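# Shelve floor cartons in the far aisle section

## Task

Take every carton lying on the aisle floor and set it on a shelf of the final shelving section at the far end of the aisle (left or right side is fine). Each carton must rest directly on the shelf board, not stacked on another carton, must sit level, and must not overhang the shelf edge. The robot must not topple or finish leaning, or the task fails.

## Robot and tools

Robot: TidyBot++, a single-arm mobile manipulator. The base is 0.54 m long, 0.50 m wide and 0.38 m high, on four powered casters. On top is one seven-joint arm (shoulder 0.12 m ahead of base centre, 0.68 m above the floor) with a two-finger gripper. Cameras: base_camera (fixed on the base, looking forward) and wrist_camera (fisheye, looks along the hand). The arm starts folded with the hand pointing down.

Frames: the base frame has its origin on the floor under the base centre, x forward, y left, z up, in metres. The odometry frame is the base frame as it was at the scene start. base_odometry counts wheel turns only, so slip shows up as travel. Heading is in rad, positive to the left. base_tilt is in degrees, and forward/right are positive when the robot leans that way.

Tool move: one action per call. Action keys:
- base: an object with any of translate_m (forward +, -2 to 2 m), strafe_m (left +, -2 to 2 m), rotate_rad (counter-clockwise from above +, -6.3 to 6.3). All are offsets from where the base stands when the command begins, measured along its axes at that moment.
- joints: absolute angles by name, one entry per joint. joint_1_rad (any angle; positive turns the arm clockwise from above, opposite to heading). joint_2_rad -2.249 to 2.249 (0 = upper arm vertical). joint_3_rad (any angle). joint_4_rad -2.579 to 2.579 (elbow). joint_5_rad (any angle). joint_6_rad -2.099 to 2.099 (wrist). joint_7_rad (any angle; 1.57 with the hand pointing down opens the fingers left-right). gripper_pos 0 (open, about 85 mm gap) to 1 (closed). For any-angle joints the controller takes the short way round, so send steps of less than half a turn.
- target: one list of seven numbers [x, y, z, qw, qx, qy, qz]. This is an absolute hand pose in the base frame, in metres plus a unit quaternion, in the same form as the hand_pose line. Next to target, joints may contain only gripper_pos.
- speeds: caps for this action only. translate_m/strafe_m 0.05 to 0.5 m/s (give one of them only when both are used), rotate_rad 0.1 to 1.57 rad/s, gripper_pos 0.234 to 0.993 per s.
- min_time_s: 0.1 to 8 s, the shortest duration for each arm motion.
- cameras: a list of base_camera, wrist_camera or all. blocking: true waits until everything is at rest; false returns within about 0.5 s.
A move with no action only reports state and images.

Other tools: wait(seconds 0 to 10, cameras) lets time run. stop(cameras) brakes every running motion. zoom_image(camera, region [x0,y0,x1,y1] in pixels, at most 504 per side) enlarges part of the most recent image. read_manual gives licence texts. finished_scene(scene) ends the scene, and nothing may follow it in that reply.

Result lines: base_status, joint_status and hand_status say done, moving, off_target (resting away from the target and possibly still pushing), contact_stop or time_out (these two are stops, and the later calls in that reply are skipped), not_followed / joint command not followed (targets withheld, e.g. self-collision; see cause:), torque_fault, limit_stop_at_motor_heat. hand_pose is the point midway between the closed finger pads. hand_target is where the joint targets would put the hand. motor_effort is a percentage of maximum, with the peak in brackets. Motor temperatures has one value per arm joint. on_its_own lists what happened without being commanded. ARM HIT means a hard hit of the arm against the base or itself. MOTOR HOT appears at 60 °C, and at 75 °C an over-temperature stop makes the arm sag for 30 to 60 s.

Practical notes: for a target that ends done, the hand is usually within 3 cm. To correct, add (wanted - measured hand_pose) to the last target. To keep a loaded hand steady, send hand_target again, not hand_pose. The arm sags under load. Never command a joint to its current reading while holding something. Do not aim a forward-pointing hand low and close in front of the base. A pose that cannot be reached makes the arm wander up to 10 s and then time out. With the hand pointing down it can go no higher than about 0.94 m, and only close to the base. Gripper gap is about 85 x (1 - gripper_pos) mm. off_target on the gripper means it is holding an object. Close slowly to grip more gently.

Avoid: driving or turning while the arm is caught on something high (tipping risk), reaching far out or swinging a stretched arm sideways, pushing hard on shelves, dropping cartons or letting them fall, squeezing too hard, torque faults (sensor limits 104.5 N m for joints 1 to 4, 51.3 N m for joints 5 to 7), and overheating motors by holding loads stretched out. A blocked base keeps pushing until time_out. Back away to set a leaning robot upright. Thinking time passes in the scene, so a running move keeps going while you think.

Each tool is called after ">>>" by a JSON object that holds its "api" and its "payload".

## Session

>>> {"api": "move", "payload": {}}

Scene clock: 0.00 s.
Motor temperatures (°C): [35 33 33 34 38 37 36]
base_odometry: x=+0.000 y=+0.000 heading=+0.000
base_tilt: forward=+0.8 right=-0.3
base_status: not commanded
joint_positions: joint_1_rad=+0.012 joint_2_rad=-0.392 joint_3_rad=+3.092 joint_4_rad=-2.540 joint_5_rad=+0.013 joint_6_rad=-0.845 joint_7_rad=+1.538 gripper_pos=+0.000
joint_status: not commanded
motor_effort: joint_1_rad=+1 joint_2_rad=+0 joint_3_rad=+0 joint_4_rad=+11 joint_5_rad=+0 joint_6_rad=+1 joint_7_rad=+0
hand_pose: x=+0.2673 y=+0.0015 z=+0.5911 quat_wxyz=(+0.012, +0.997, +0.005, +0.075) (m; base frame)
hand_target: x=+0.2666 y=+0.0014 z=+0.5907 quat_wxyz=(+0.012, +0.997, +0.005, +0.074) (m; base frame)
hand_status: not commanded
pictures: base_camera, wrist_camera

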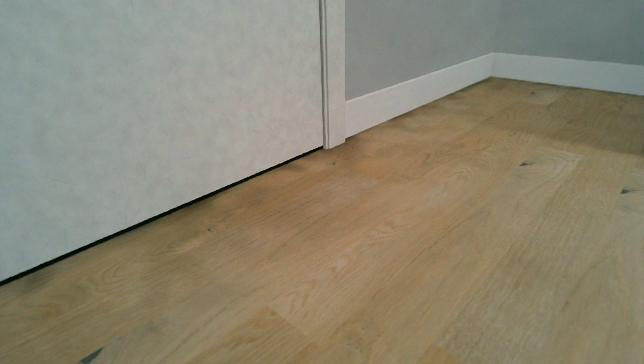

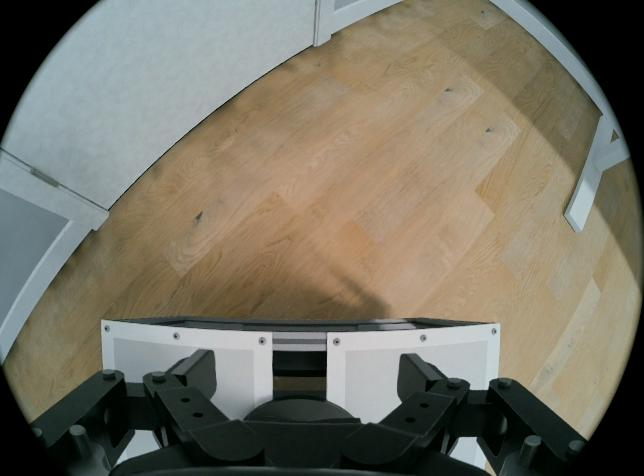

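>>> {"api": "move", "payload": {"base": {"rotate_rad": -1.0}, "cameras": ["all"]}}

>>> {"api": "move", "payload": {"base": {"rotate_rad": -1.0}, "cameras": ["all"]}}

>>> {"api": "move", "payload": {"base": {"rotate_rad": -1.0}, "cameras": ["all"]}}

>>> {"api": "move", "payload": {"base": {"rotate_rad": -1.0}, "cameras": ["all"]}}

Scene clock: 12.40 s.
move: done
base_odometry: x=+0.000 y=+0.000 heading=-0.999
base_tilt: forward=+0.8 right=-0.3
base_status: done
joint_positions: joint_1_rad=+0.012 joint_2_rad=-0.392 joint_3_rad=+3.092 joint_4_rad=-2.540 joint_5_rad=+0.013 joint_6_rad=-0.845 joint_7_rad=+1.538 gripper_pos=+0.000
joint_status: not commanded
motor_effort: joint_1_rad=+0(1) joint_2_rad=+0(1) joint_3_rad=+0(1) joint_4_rad=+13(13) joint_5_rad=+0(1) joint_6_rad=+2(3) joint_7_rad=+0(1)
hand_pose: x=+0.2673 y=+0.0015 z=+0.5911 quat_wxyz=(+0.012, +0.997, +0.005, +0.075)
hand_target: x=+0.2666 y=+0.0014 z=+0.5907 quat_wxyz=(+0.012, +0.997, +0.005, +0.074)
hand_status: not commanded
pictures: base_camera, wrist_camera

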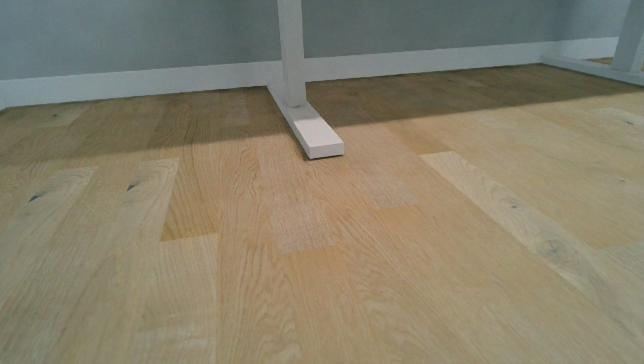

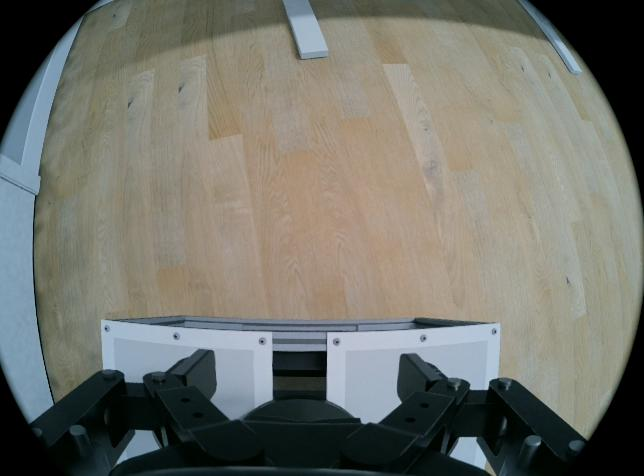

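Scene clock: 14.30 s.
move: done
base_odometry: x=+0.000 y=+0.000 heading=-1.998
base_tilt: forward=+0.8 right=-0.3
base_status: done
joint_positions: joint_1_rad=+0.012 joint_2_rad=-0.392 joint_3_rad=+3.092 joint_4_rad=-2.540 joint_5_rad=+0.013 joint_6_rad=-0.845 joint_7_rad=+1.538 gripper_pos=+0.000
joint_status: not commanded
motor_effort: joint_1_rad=+0(2) joint_2_rad=+0(1) joint_3_rad=+0(1) joint_4_rad=+13(13) joint_5_rad=+0(0) joint_6_rad=+3(3) joint_7_rad=+0(1)
hand_pose: x=+0.2673 y=+0.0015 z=+0.5911 quat_wxyz=(+0.012, +0.997, +0.005, +0.075)
hand_target: x=+0.2666 y=+0.0014 z=+0.5907 quat_wxyz=(+0.012, +0.997, +0.005, +0.074)
hand_status: not commanded
pictures: base_camera, wrist_camera

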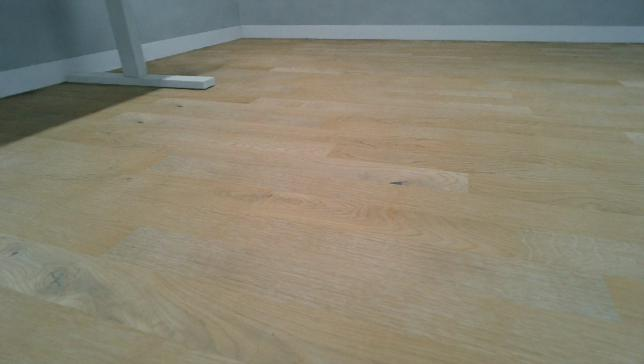

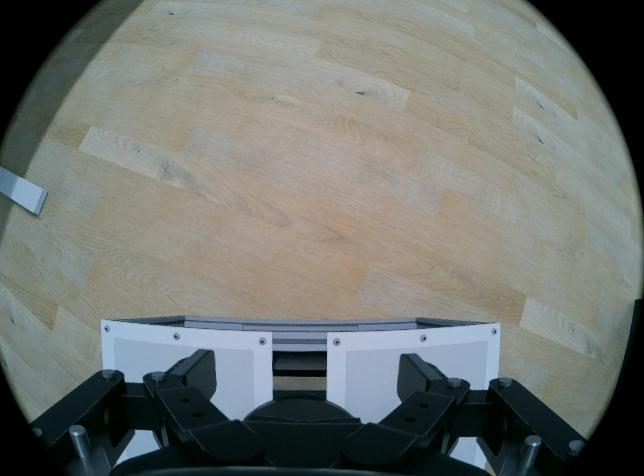

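Scene clock: 16.20 s.
move: done
base_odometry: x=+0.000 y=+0.000 heading=-2.997
base_tilt: forward=+0.8 right=-0.3
base_status: done
joint_positions: joint_1_rad=+0.012 joint_2_rad=-0.392 joint_3_rad=+3.092 joint_4_rad=-2.540 joint_5_rad=+0.013 joint_6_rad=-0.845 joint_7_rad=+1.538 gripper_pos=+0.000
joint_status: not commanded
motor_effort: joint_1_rad=+1(1) joint_2_rad=+0(1) joint_3_rad=+0(1) joint_4_rad=+13(13) joint_5_rad=+0(1) joint_6_rad=+2(3) joint_7_rad=+0(1)
hand_pose: x=+0.2673 y=+0.0015 z=+0.5911 quat_wxyz=(+0.012, +0.997, +0.005, +0.075)
hand_target: x=+0.2666 y=+0.0014 z=+0.5907 quat_wxyz=(+0.012, +0.997, +0.005, +0.074)
hand_status: not commanded
pictures: base_camera, wrist_camera

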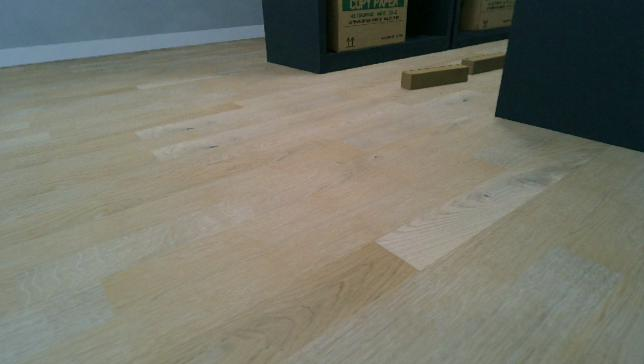

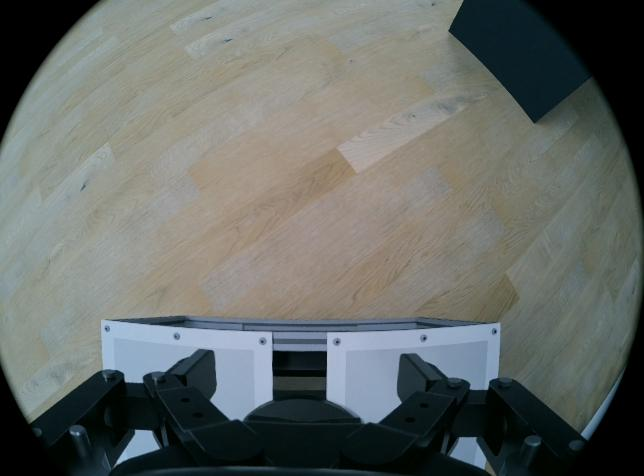

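Scene clock: 18.10 s.
move: done
base_odometry: x=+0.000 y=+0.000 heading=+2.287
base_tilt: forward=+0.8 right=-0.3
base_status: done
joint_positions: joint_1_rad=+0.012 joint_2_rad=-0.392 joint_3_rad=+3.092 joint_4_rad=-2.540 joint_5_rad=+0.013 joint_6_rad=-0.845 joint_7_rad=+1.538 gripper_pos=+0.000
joint_status: not commanded
motor_effort: joint_1_rad=+2(2) joint_2_rad=+0(1) joint_3_rad=+0(1) joint_4_rad=+13(13) joint_5_rad=+0(1) joint_6_rad=+3(4) joint_7_rad=-1(1)
hand_pose: x=+0.2673 y=+0.0015 z=+0.5911 quat_wxyz=(+0.012, +0.997, +0.005, +0.075)
hand_target: x=+0.2666 y=+0.0014 z=+0.5907 quat_wxyz=(+0.012, +0.997, +0.005, +0.074)
hand_status: not commanded
pictures: base_camera, wrist_camera

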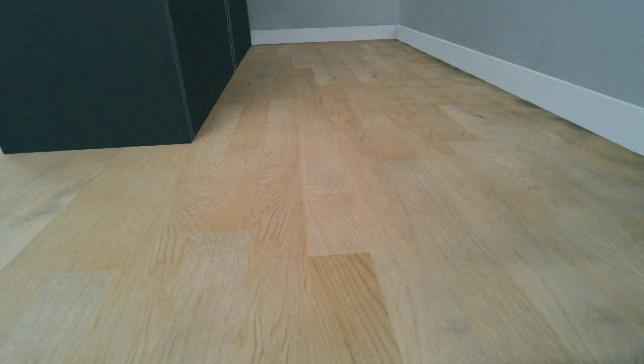

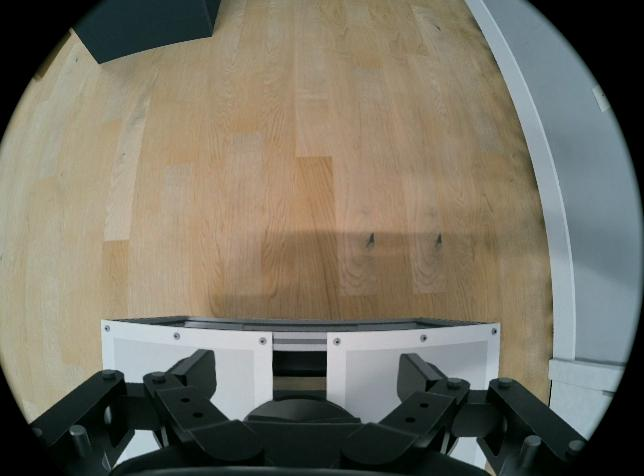

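>>> {"api": "move", "payload": {"base": {"rotate_rad": 0.7}, "cameras": ["all"]}}

>>> {"api": "zoom_image", "payload": {"camera": "base_camera", "region": [0, 0, 400, 200]}}

Scene clock: 41.47 s.
move: done
base_odometry: x=+0.000 y=+0.000 heading=+2.985
base_tilt: forward=+0.8 right=-0.3
base_status: done
joint_positions: joint_1_rad=+0.012 joint_2_rad=-0.392 joint_3_rad=+3.092 joint_4_rad=-2.540 joint_5_rad=+0.013 joint_6_rad=-0.845 joint_7_rad=+1.538 gripper_pos=+0.000
joint_status: not commanded
motor_effort: joint_1_rad=-1(2) joint_2_rad=+0(1) joint_3_rad=+0(1) joint_4_rad=+13(14) joint_5_rad=+0(1) joint_6_rad=+2(3) joint_7_rad=-1(2)
hand_pose: x=+0.2673 y=+0.0015 z=+0.5911 quat_wxyz=(+0.012, +0.997, +0.005, +0.075)
hand_target: x=+0.2666 y=+0.0014 z=+0.5907 quat_wxyz=(+0.012, +0.997, +0.005, +0.074)
hand_status: not commanded
pictures: base_camera, wrist_camera

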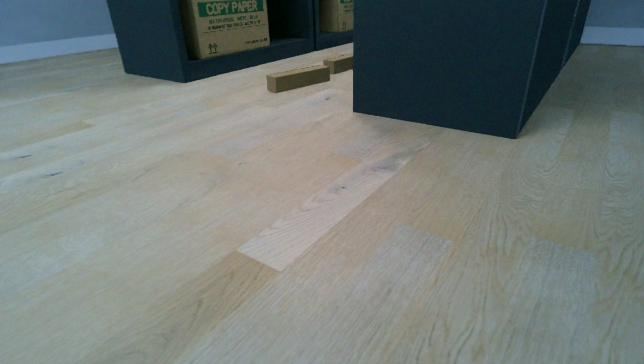

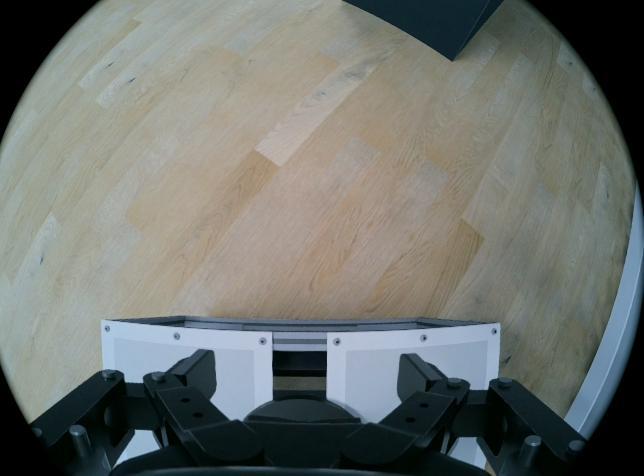

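Scaled by 1.260.

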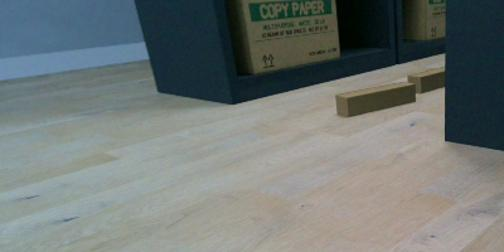

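>>> {"api": "move", "payload": {"base": {"translate_m": 0.70, "strafe_m": 0.56, "rotate_rad": -0.629}, "cameras": ["all"]}}

Scene clock: 66.27 s.
move: done
base_odometry: x=-0.779 y=-0.444 heading=+2.355
base_tilt: forward=+0.8 right=-0.3
base_status: done
joint_positions: joint_1_rad=+0.012 joint_2_rad=-0.393 joint_3_rad=+3.092 joint_4_rad=-2.540 joint_5_rad=+0.013 joint_6_rad=-0.845 joint_7_rad=+1.538 gripper_pos=+0.000
joint_status: not commanded
motor_effort: joint_1_rad=-1(2) joint_2_rad=-1(2) joint_3_rad=+0(1) joint_4_rad=+13(14) joint_5_rad=+0(1) joint_6_rad=+2(4) joint_7_rad=+0(1)
hand_pose: x=+0.2674 y=+0.0015 z=+0.5912 quat_wxyz=(+0.012, +0.997, +0.005, +0.075)
hand_target: x=+0.2666 y=+0.0014 z=+0.5907 quat_wxyz=(+0.012, +0.997, +0.005, +0.074)
hand_status: not commanded
pictures: base_camera, wrist_camera

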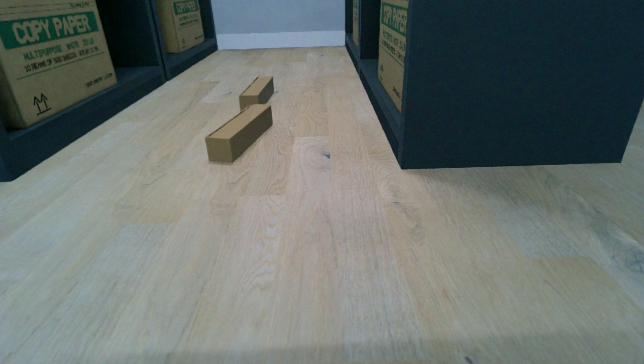

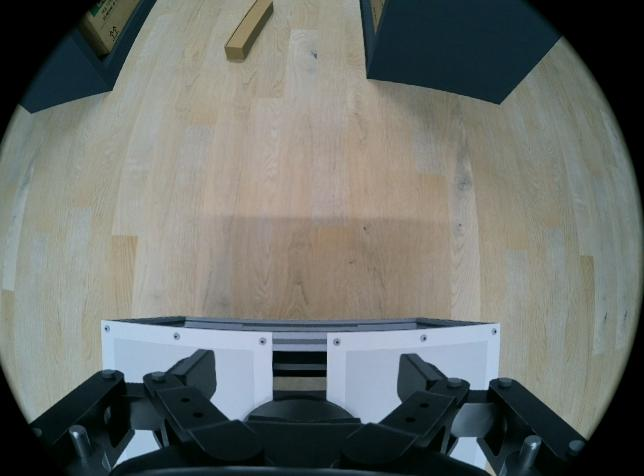

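>>> {"api": "move", "payload": {"base": {"translate_m": 0.3, "strafe_m": 0.2}, "cameras": ["all"]}}

>>> {"api": "zoom_image", "payload": {"camera": "base_camera", "region": [0, 0, 322, 182]}}

>>> {"api": "zoom_image", "payload": {"camera": "base_camera", "region": [322, 0, 644, 182]}}

Scene clock: 82.70 s.
move: done
base_odometry: x=-1.133 y=-0.373 heading=+2.356
base_tilt: forward=+0.8 right=-0.3
base_status: done
joint_positions: joint_1_rad=+0.012 joint_2_rad=-0.391 joint_3_rad=+3.092 joint_4_rad=-2.540 joint_5_rad=+0.013 joint_6_rad=-0.845 joint_7_rad=+1.538 gripper_pos=+0.000
joint_status: not commanded
motor_effort: joint_1_rad=+0(2) joint_2_rad=+0(2) joint_3_rad=+0(0) joint_4_rad=+13(14) joint_5_rad=+0(1) joint_6_rad=+3(4) joint_7_rad=-1(1)
hand_pose: x=+0.2672 y=+0.0015 z=+0.5909 quat_wxyz=(+0.012, +0.997, +0.005, +0.074)
hand_target: x=+0.2666 y=+0.0014 z=+0.5907 quat_wxyz=(+0.012, +0.997, +0.005, +0.074)
hand_status: not commanded
pictures: base_camera, wrist_camera

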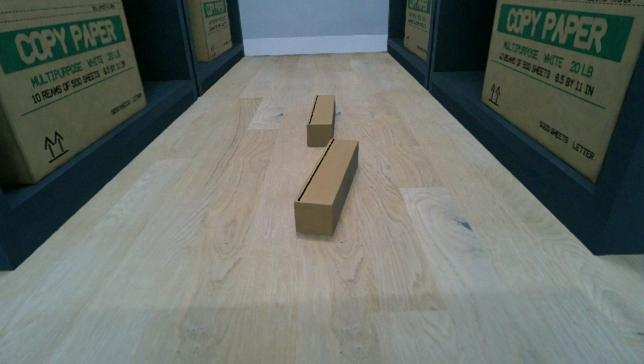

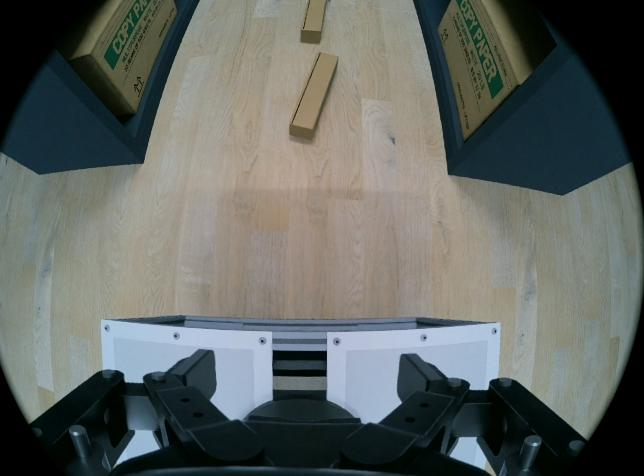

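Scaled by 1.565.

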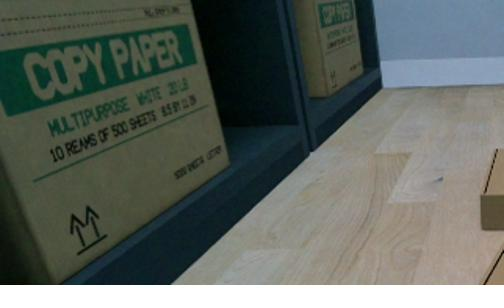

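Scaled by 1.565.

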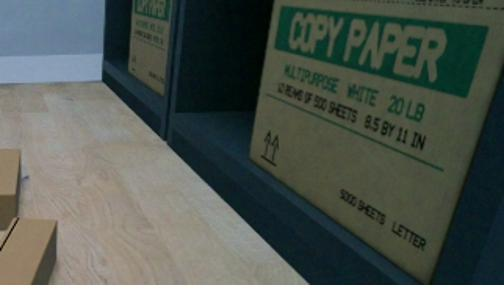

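>>> {"api": "move", "payload": {"joints": {"joint_6_rad": 0.55}, "cameras": ["wrist_camera"]}}

>>> {"api": "move", "payload": {"joints": {"joint_6_rad": 0.1}, "cameras": ["wrist_camera"]}}

Scene clock: 105.83 s.
move: done
base_odometry: x=-1.133 y=-0.373 heading=+2.356
base_tilt: forward=+0.8 right=-0.3
base_status: not commanded
joint_positions: joint_1_rad=+0.012 joint_2_rad=-0.391 joint_3_rad=+3.092 joint_4_rad=-2.540 joint_5_rad=+0.013 joint_6_rad=+0.500 joint_7_rad=+1.538 gripper_pos=+0.000
joint_status: all done
motor_effort: joint_1_rad=+0(2) joint_2_rad=-4(4) joint_3_rad=+0(0) joint_4_rad=+16(17) joint_5_rad=-1(1) joint_6_rad=+10(10) joint_7_rad=+0(1)
hand_pose: x=+0.5313 y=+0.0208 z=+0.8743 quat_wxyz=(-0.014, +0.734, +0.013, +0.679)
hand_target: x=+0.5317 y=+0.0212 z=+0.8896 quat_wxyz=(-0.015, +0.717, +0.013, +0.697)
hand_status: not commanded

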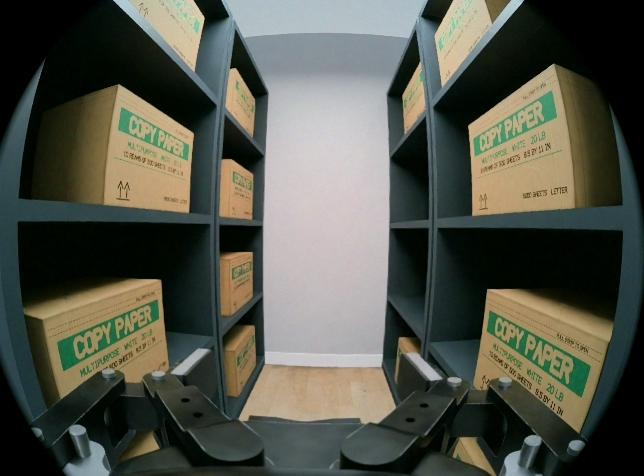

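Scene clock: 106.67 s.
move: done
base_odometry: x=-1.133 y=-0.373 heading=+2.356
base_tilt: forward=+0.8 right=-0.3
base_status: not commanded
joint_positions: joint_1_rad=+0.012 joint_2_rad=-0.391 joint_3_rad=+3.092 joint_4_rad=-2.540 joint_5_rad=+0.013 joint_6_rad=+0.131 joint_7_rad=+1.538 gripper_pos=+0.000
joint_status: all done
motor_effort: joint_1_rad=+0(1) joint_2_rad=-4(5) joint_3_rad=+0(0) joint_4_rad=+16(18) joint_5_rad=+0(1) joint_6_rad=+9(11) joint_7_rad=-1(1)
hand_pose: x=+0.5017 y=+0.0162 z=+0.7640 quat_wxyz=(-0.007, +0.846, +0.012, +0.532)
hand_target: x=+0.4970 y=+0.0158 z=+0.7552 quat_wxyz=(-0.006, +0.854, +0.011, +0.519)
hand_status: not commanded

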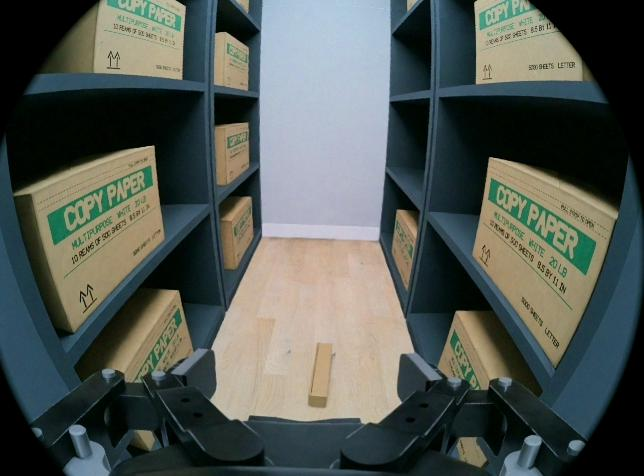

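>>> {"api": "zoom_image", "payload": {"camera": "wrist_camera", "region": [200, 0, 460, 340]}}

Scaled by 1.482.

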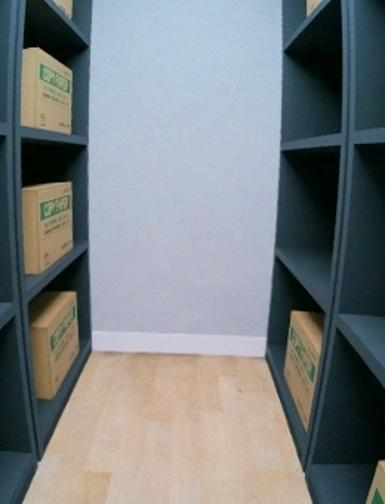

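>>> {"api": "move", "payload": {"base": {"translate_m": 0.1, "strafe_m": 0.15}, "joints": {"joint_1_rad": 0.244, "joint_2_rad": 1.3275, "joint_3_rad": 3.1416, "joint_4_rad": -1.9045, "joint_5_rad": 0.0, "joint_6_rad": 0.8758, "joint_7_rad": 1.5708}, "min_time_s": 2.5, "cameras": ["all"]}}

Scene clock: 168.87 s.
move: done
base_odometry: x=-1.310 y=-0.408 heading=+2.356
base_tilt: forward=+0.8 right=-0.3
base_status: done
joint_positions: joint_1_rad=+0.232 joint_2_rad=+1.311 joint_3_rad=+3.125 joint_4_rad=-1.929 joint_5_rad=+0.013 joint_6_rad=+0.826 joint_7_rad=+1.538 gripper_pos=+0.000
joint_status: all done
motor_effort: joint_1_rad=+0(2) joint_2_rad=-32(34) joint_3_rad=-2(2) joint_4_rad=+2(18) joint_5_rad=+0(1) joint_6_rad=+7(10) joint_7_rad=+1(2)
hand_pose: x=+0.6893 y=-0.1202 z=+0.2449 quat_wxyz=(+0.024, +0.927, -0.118, +0.355)
hand_target: x=+0.7017 y=-0.1437 z=+0.2500 quat_wxyz=(+0.047, +0.917, -0.112, +0.380)
hand_status: not commanded
pictures: base_camera, wrist_camera

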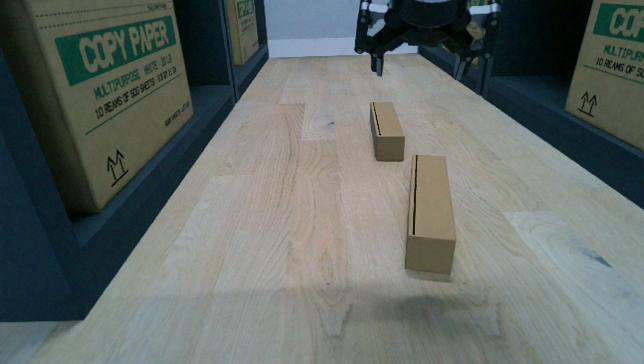

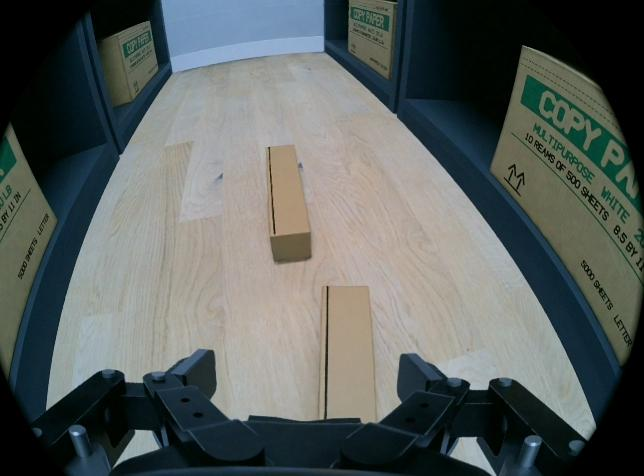

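>>> {"api": "move", "payload": {"joints": {"joint_1_rad": 0.265, "joint_2_rad": 1.535, "joint_3_rad": 3.158, "joint_4_rad": -1.66, "joint_5_rad": -0.013, "joint_6_rad": 0.80, "joint_7_rad": 1.604}, "min_time_s": 1.5, "cameras": ["all"]}}

Scene clock: 202.50 s.
move: done
base_odometry: x=-1.310 y=-0.408 heading=+2.356
base_tilt: forward=+0.8 right=-0.3
base_status: not commanded
joint_positions: joint_1_rad=+0.253 joint_2_rad=+1.515 joint_3_rad=+3.141 joint_4_rad=-1.682 joint_5_rad=+0.013 joint_6_rad=+0.826 joint_7_rad=+1.561 gripper_pos=+0.000
joint_status: all done
motor_effort: joint_1_rad=+0(1) joint_2_rad=-34(35) joint_3_rad=-1(2) joint_4_rad=+3(4) joint_5_rad=+0(1) joint_6_rad=+7(8) joint_7_rad=+0(2)
hand_pose: x=+0.7199 y=-0.1502 z=+0.1679 quat_wxyz=(+0.042, +0.919, -0.115, +0.373)
hand_target: x=+0.7099 y=-0.1713 z=+0.1544 quat_wxyz=(+0.064, +0.924, -0.111, +0.359)
hand_status: not commanded
pictures: base_camera, wrist_camera

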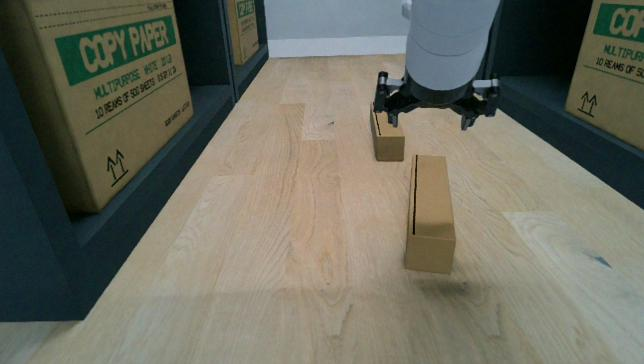

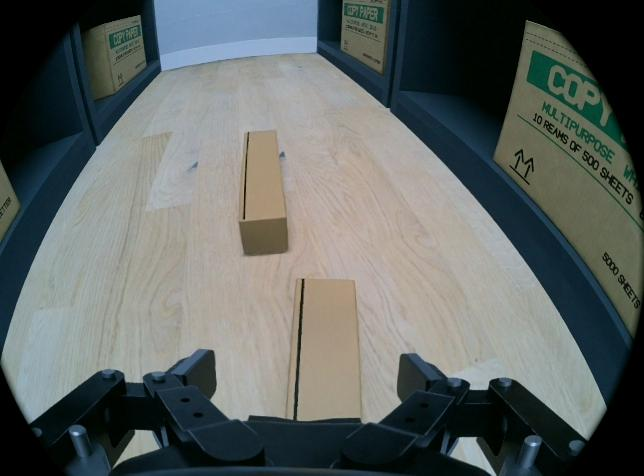

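>>> {"api": "move", "payload": {"joints": {"joint_1_rad": 0.29, "joint_2_rad": 1.70, "joint_3_rad": 3.158, "joint_4_rad": -1.52, "joint_6_rad": 0.80, "joint_7_rad": 1.604}, "min_time_s": 1.0, "cameras": ["all"]}}

>>> {"api": "zoom_image", "payload": {"camera": "base_camera", "region": [322, 60, 562, 300]}}

Scene clock: 218.60 s.
move: done
base_odometry: x=-1.310 y=-0.408 heading=+2.356
base_tilt: forward=+0.9 right=-0.3
base_status: not commanded
joint_positions: joint_1_rad=+0.278 joint_2_rad=+1.685 joint_3_rad=+3.141 joint_4_rad=-1.543 joint_5_rad=+0.013 joint_6_rad=+0.826 joint_7_rad=+1.561 gripper_pos=+0.000
joint_status: all done
motor_effort: joint_1_rad=+0(1) joint_2_rad=-33(37) joint_3_rad=-1(2) joint_4_rad=+2(3) joint_5_rad=+0(1) joint_6_rad=+7(9) joint_7_rad=+0(1)
hand_pose: x=+0.6983 y=-0.1606 z=+0.0911 quat_wxyz=(+0.045, +0.923, -0.128, +0.359)
hand_target: x=+0.6894 y=-0.1807 z=+0.0804 quat_wxyz=(+0.067, +0.928, -0.122, +0.347)
hand_status: not commanded
pictures: base_camera, wrist_camera

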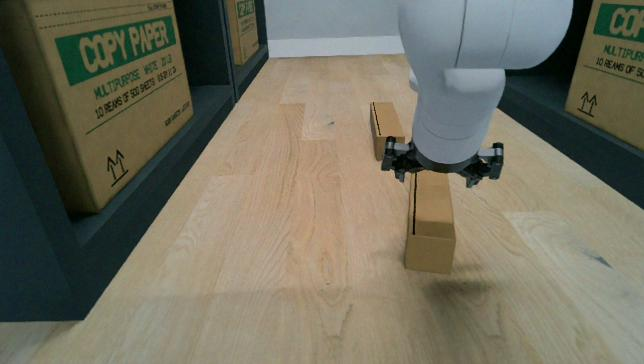

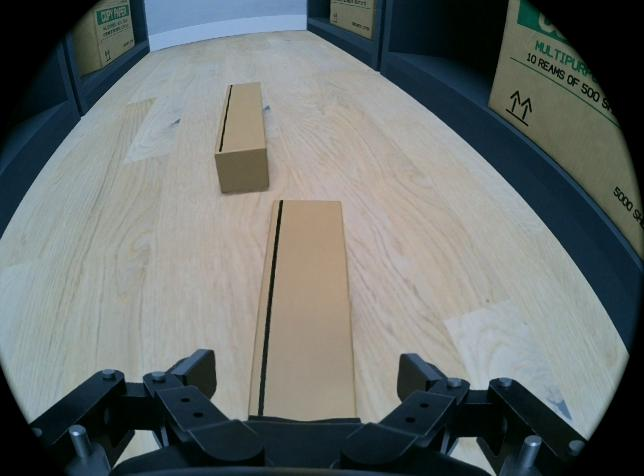

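Scaled by 2.100.

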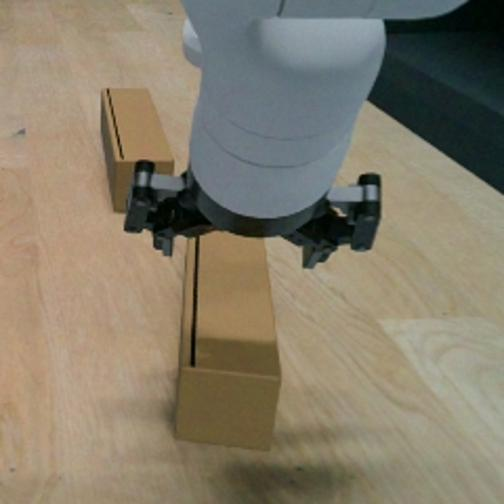

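>>> {"api": "move", "payload": {"joints": {"joint_1_rad": 0.29, "joint_2_rad": 1.802, "joint_4_rad": -1.40}, "min_time_s": 1.0, "cameras": ["all"]}}

>>> {"api": "zoom_image", "payload": {"camera": "base_camera", "region": [322, 60, 562, 300]}}

Scene clock: 225.40 s.
move: done
base_odometry: x=-1.310 y=-0.408 heading=+2.356
base_tilt: forward=+0.8 right=-0.3
base_status: not commanded
joint_positions: joint_1_rad=+0.278 joint_2_rad=+1.783 joint_3_rad=+3.141 joint_4_rad=-1.423 joint_5_rad=+0.013 joint_6_rad=+0.826 joint_7_rad=+1.561 gripper_pos=+0.000
joint_status: all done
motor_effort: joint_1_rad=-1(1) joint_2_rad=-33(35) joint_3_rad=-1(1) joint_4_rad=+3(4) joint_5_rad=+0(1) joint_6_rad=+7(8) joint_7_rad=+0(2)
hand_pose: x=+0.7029 y=-0.1619 z=+0.0544 quat_wxyz=(+0.047, +0.920, -0.127, +0.369)
hand_target: x=+0.6916 y=-0.1808 z=+0.0415 quat_wxyz=(+0.068, +0.925, -0.121, +0.355)
hand_status: not commanded
pictures: base_camera, wrist_camera

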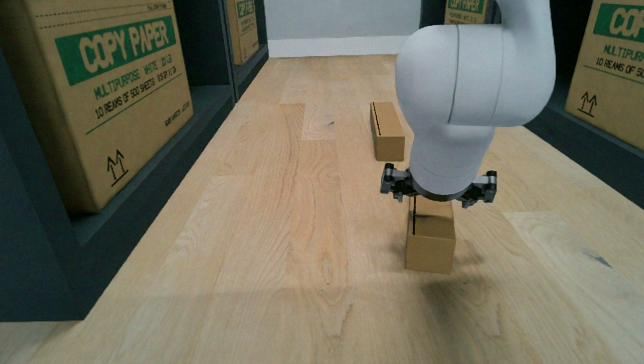

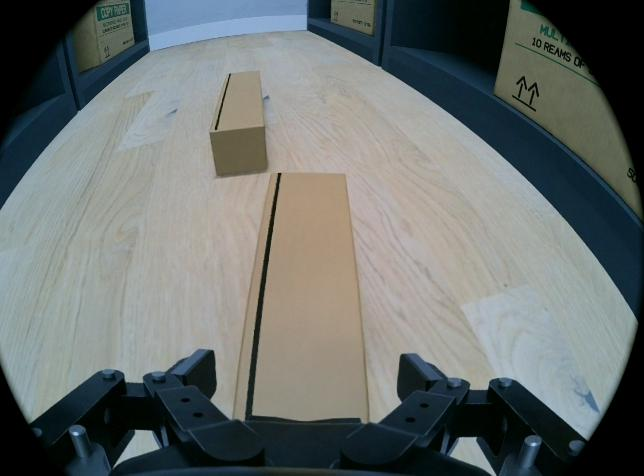

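Scaled by 2.100.

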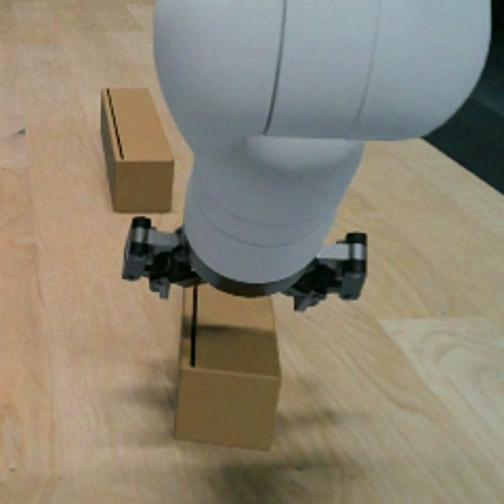

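>>> {"api": "zoom_image", "payload": {"camera": "base_camera", "region": [370, 150, 510, 280]}}

Scaled by 3.600.

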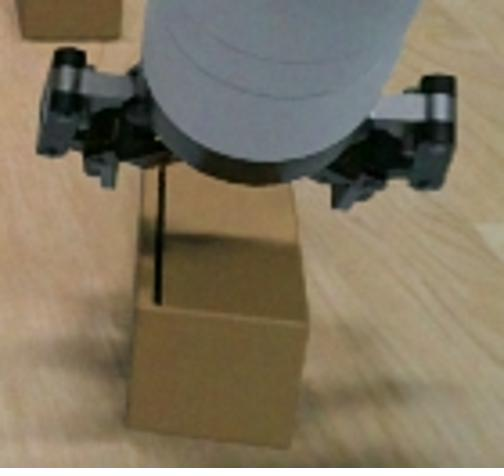

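>>> {"api": "move", "payload": {"joints": {"joint_2_rad": 1.594, "joint_4_rad": -1.936, "joint_6_rad": 1.14}, "min_time_s": 1.0, "cameras": ["all"]}}

Scene clock: 281.50 s.
move: done
base_odometry: x=-1.310 y=-0.408 heading=+2.356
base_tilt: forward=+0.8 right=-0.3
base_status: not commanded
joint_positions: joint_1_rad=+0.278 joint_2_rad=+1.618 joint_3_rad=+3.141 joint_4_rad=-1.912 joint_5_rad=+0.013 joint_6_rad=+1.089 joint_7_rad=+1.561 gripper_pos=+0.000
joint_status: all done
motor_effort: joint_1_rad=-1(1) joint_2_rad=-30(34) joint_3_rad=-1(1) joint_4_rad=-2(3) joint_5_rad=+0(1) joint_6_rad=+7(8) joint_7_rad=+0(1)
hand_pose: x=+0.6032 y=-0.1328 z=+0.1330 quat_wxyz=(+0.041, +0.930, -0.130, +0.341)
hand_target: x=+0.6086 y=-0.1574 z=+0.1536 quat_wxyz=(+0.071, +0.922, -0.121, +0.360)
hand_status: not commanded
pictures: base_camera, wrist_camera

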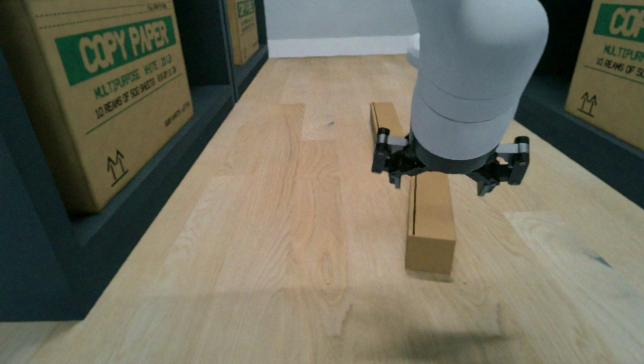

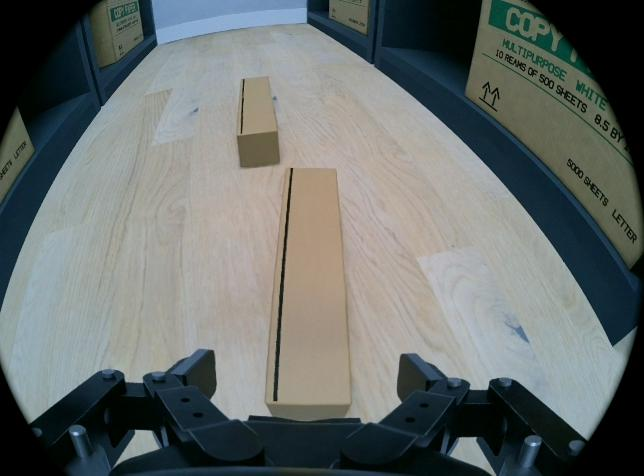

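>>> {"api": "move", "payload": {"joints": {"joint_2_rad": 1.83, "joint_4_rad": -1.47, "joint_6_rad": 0.83}, "min_time_s": 2.0, "cameras": ["all"]}}

>>> {"api": "zoom_image", "payload": {"camera": "base_camera", "region": [370, 180, 510, 310]}}

Scene clock: 293.47 s.
move: done
base_odometry: x=-1.310 y=-0.408 heading=+2.356
base_tilt: forward=+0.8 right=-0.3
base_status: not commanded
joint_positions: joint_1_rad=+0.278 joint_2_rad=+1.809 joint_3_rad=+3.141 joint_4_rad=-1.492 joint_5_rad=+0.013 joint_6_rad=+0.879 joint_7_rad=+1.561 gripper_pos=+0.000
joint_status: all done
motor_effort: joint_1_rad=+0(1) joint_2_rad=-32(33) joint_3_rad=-1(1) joint_4_rad=+2(2) joint_5_rad=+0(1) joint_6_rad=+7(8) joint_7_rad=-1(2)
hand_pose: x=+0.6630 y=-0.1503 z=+0.0381 quat_wxyz=(+0.044, +0.927, -0.129, +0.350)
hand_target: x=+0.6440 y=-0.1669 z=+0.0197 quat_wxyz=(+0.063, +0.936, -0.122, +0.324)
hand_status: not commanded
pictures: base_camera, wrist_camera

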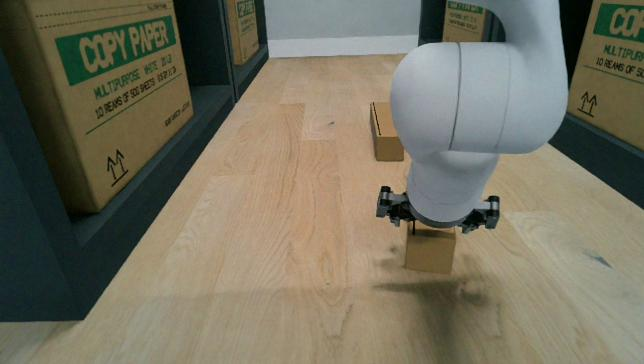

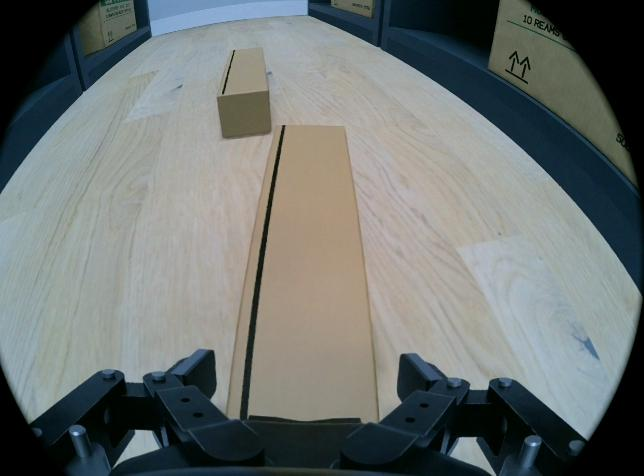

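Scaled by 3.600.

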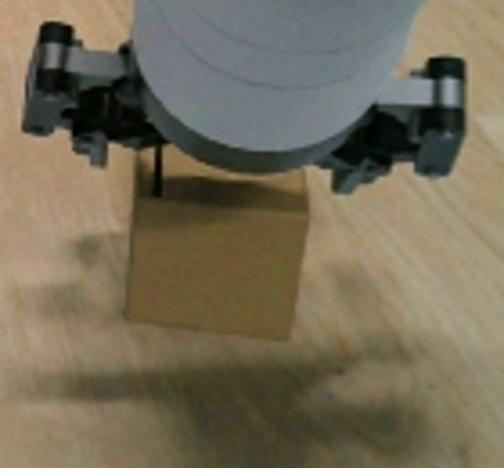

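>>> {"api": "move", "payload": {"joints": {"joint_2_rad": 1.848}, "min_time_s": 0.5, "cameras": ["all"]}}

>>> {"api": "zoom_image", "payload": {"camera": "base_camera", "region": [370, 180, 510, 310]}}

Scene clock: 302.70 s.
move: done
base_odometry: x=-1.310 y=-0.408 heading=+2.356
base_tilt: forward=+0.8 right=-0.3
base_status: not commanded
joint_positions: joint_1_rad=+0.278 joint_2_rad=+1.828 joint_3_rad=+3.141 joint_4_rad=-1.491 joint_5_rad=+0.013 joint_6_rad=+0.876 joint_7_rad=+1.561 gripper_pos=+0.000
joint_status: all done
motor_effort: joint_1_rad=+0(1) joint_2_rad=-32(32) joint_3_rad=-1(1) joint_4_rad=+1(2) joint_5_rad=+0(1) joint_6_rad=+7(8) joint_7_rad=-1(1)
hand_pose: x=+0.6505 y=-0.1468 z=+0.0269 quat_wxyz=(+0.042, +0.931, -0.129, +0.339)
hand_target: x=+0.6325 y=-0.1635 z=+0.0099 quat_wxyz=(+0.061, +0.939, -0.122, +0.315)
hand_status: not commanded
pictures: base_camera, wrist_camera

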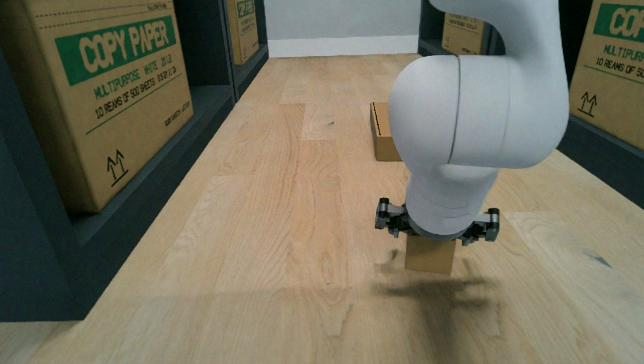

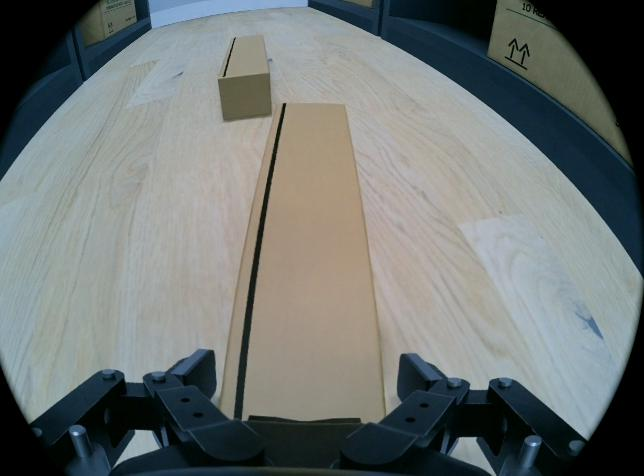

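Scaled by 3.600.

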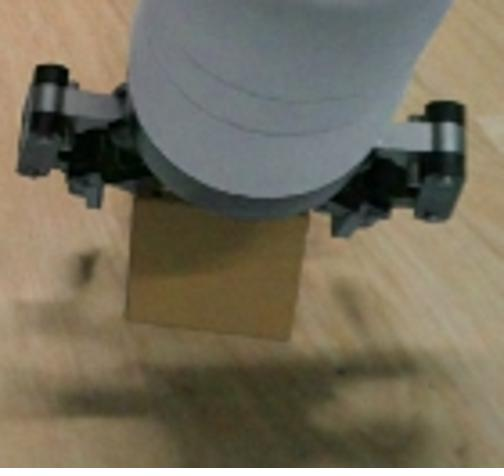

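>>> {"api": "move", "payload": {"joints": {"gripper_pos": 0.30}, "speeds": {"gripper_pos": 0.234}}}

>>> {"api": "move", "payload": {"joints": {"gripper_pos": 0.34}, "speeds": {"gripper_pos": 0.234}, "cameras": ["all"]}}

Scene clock: 311.17 s.
move: done
base_odometry: x=-1.310 y=-0.408 heading=+2.356
base_tilt: forward=+0.8 right=-0.3
base_status: not commanded
joint_positions: joint_1_rad=+0.278 joint_2_rad=+1.828 joint_3_rad=+3.141 joint_4_rad=-1.491 joint_5_rad=+0.013 joint_6_rad=+0.876 joint_7_rad=+1.561 gripper_pos=+0.298
joint_status: all done
motor_effort: joint_1_rad=+0(2) joint_2_rad=-30(32) joint_3_rad=-1(1) joint_4_rad=+1(2) joint_5_rad=+0(1) joint_6_rad=+6(8) joint_7_rad=+0(1)
hand_pose: x=+0.6505 y=-0.1468 z=+0.0269 quat_wxyz=(+0.042, +0.931, -0.129, +0.339)
hand_target: x=+0.6325 y=-0.1635 z=+0.0099 quat_wxyz=(+0.061, +0.939, -0.122, +0.315)
hand_status: not commanded
pictures: none

Scene clock: 312.23 s.
move: done
base_odometry: x=-1.310 y=-0.408 heading=+2.356
base_tilt: forward=+0.8 right=-0.3
base_status: not commanded
joint_positions: joint_1_rad=+0.278 joint_2_rad=+1.828 joint_3_rad=+3.141 joint_4_rad=-1.491 joint_5_rad=+0.013 joint_6_rad=+0.876 joint_7_rad=+1.561 gripper_pos=+0.337
joint_status: all done
motor_effort: joint_1_rad=+0(1) joint_2_rad=-27(31) joint_3_rad=-1(1) joint_4_rad=+1(2) joint_5_rad=+0(1) joint_6_rad=+4(6) joint_7_rad=+0(1)
hand_pose: x=+0.6505 y=-0.1468 z=+0.0269 quat_wxyz=(+0.042, +0.931, -0.129, +0.339)
hand_target: x=+0.6325 y=-0.1635 z=+0.0099 quat_wxyz=(+0.061, +0.939, -0.122, +0.315)
hand_status: not commanded
pictures: base_camera, wrist_camera

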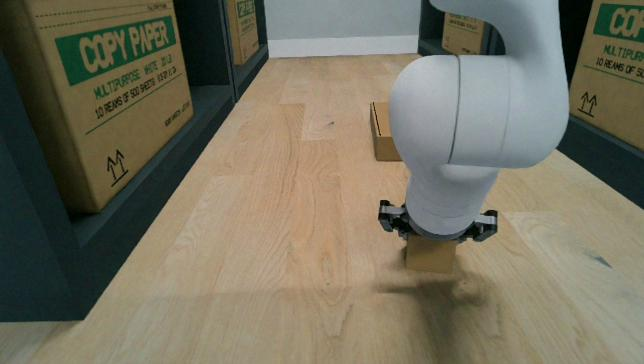

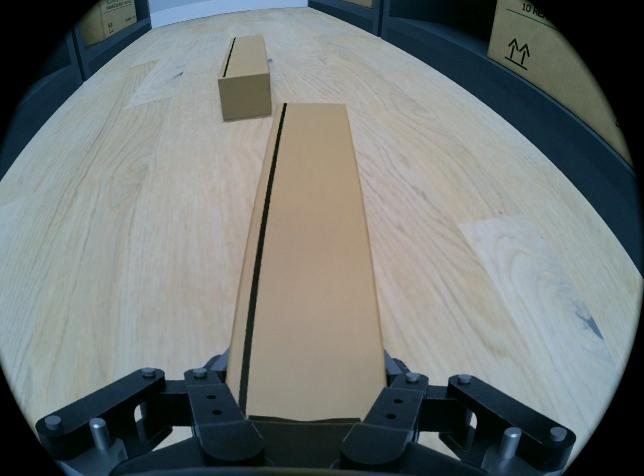

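>>> {"api": "move", "payload": {"joints": {"joint_2_rad": 1.795}, "min_time_s": 0.5}}

>>> {"api": "move", "payload": {"joints": {"gripper_pos": 0.355}, "speeds": {"gripper_pos": 0.234}}}

>>> {"api": "move", "payload": {"joints": {"gripper_pos": 0.365}, "speeds": {"gripper_pos": 0.234}, "cameras": ["all"]}}

Scene clock: 318.00 s.
move: done
base_odometry: x=-1.310 y=-0.408 heading=+2.356
base_tilt: forward=+0.9 right=-0.3
base_status: not commanded
joint_positions: joint_1_rad=+0.278 joint_2_rad=+1.823 joint_3_rad=+3.141 joint_4_rad=-1.491 joint_5_rad=+0.013 joint_6_rad=+0.867 joint_7_rad=+1.561 gripper_pos=+0.337
joint_status: all done
motor_effort: joint_1_rad=+0(2) joint_2_rad=-32(32) joint_3_rad=-1(1) joint_4_rad=+1(2) joint_5_rad=+0(1) joint_6_rad=+8(8) joint_7_rad=-1(1)
hand_pose: x=+0.6515 y=-0.1471 z=+0.0278 quat_wxyz=(+0.042, +0.931, -0.129, +0.337)
hand_target: x=+0.6658 y=-0.1734 z=+0.0394 quat_wxyz=(+0.065, +0.930, -0.121, +0.340)
hand_status: not commanded
pictures: none

Scene clock: 319.03 s.
move: done
base_odometry: x=-1.310 y=-0.408 heading=+2.356
base_tilt: forward=+0.8 right=-0.3
base_status: not commanded
joint_positions: joint_1_rad=+0.278 joint_2_rad=+1.823 joint_3_rad=+3.141 joint_4_rad=-1.491 joint_5_rad=+0.013 joint_6_rad=+0.867 joint_7_rad=+1.561 gripper_pos=+0.352
joint_status: all done
motor_effort: joint_1_rad=+0(1) joint_2_rad=-32(32) joint_3_rad=-1(1) joint_4_rad=+1(2) joint_5_rad=+0(0) joint_6_rad=+7(8) joint_7_rad=-1(1)
hand_pose: x=+0.6515 y=-0.1471 z=+0.0278 quat_wxyz=(+0.042, +0.931, -0.129, +0.337)
hand_target: x=+0.6658 y=-0.1734 z=+0.0394 quat_wxyz=(+0.065, +0.930, -0.121, +0.340)
hand_status: not commanded
pictures: none

Scene clock: 319.90 s.
move: done
base_odometry: x=-1.310 y=-0.408 heading=+2.356
base_tilt: forward=+0.9 right=-0.3
base_status: not commanded
joint_positions: joint_1_rad=+0.278 joint_2_rad=+1.823 joint_3_rad=+3.141 joint_4_rad=-1.491 joint_5_rad=+0.013 joint_6_rad=+0.867 joint_7_rad=+1.561 gripper_pos=+0.360
joint_status: all done
motor_effort: joint_1_rad=+1(1) joint_2_rad=-31(32) joint_3_rad=-1(1) joint_4_rad=+1(2) joint_5_rad=+0(1) joint_6_rad=+7(8) joint_7_rad=-1(1)
hand_pose: x=+0.6515 y=-0.1471 z=+0.0278 quat_wxyz=(+0.042, +0.931, -0.129, +0.337)
hand_target: x=+0.6658 y=-0.1734 z=+0.0394 quat_wxyz=(+0.065, +0.930, -0.121, +0.340)
hand_status: not commanded
pictures: base_camera, wrist_camera

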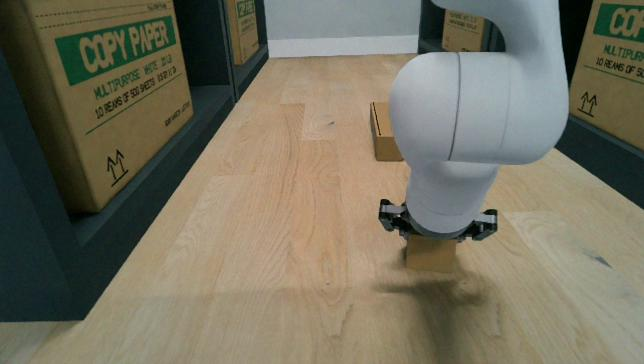

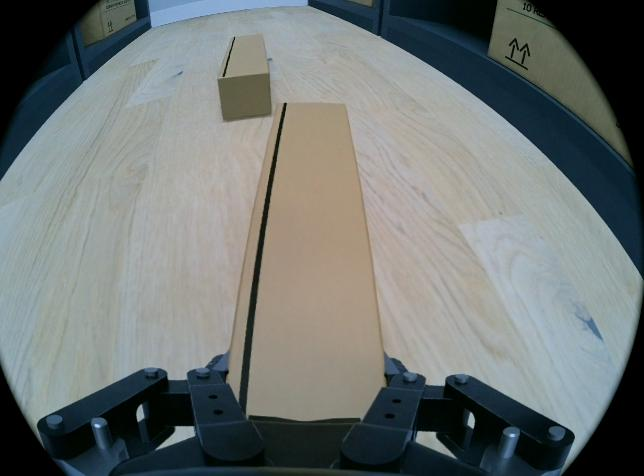

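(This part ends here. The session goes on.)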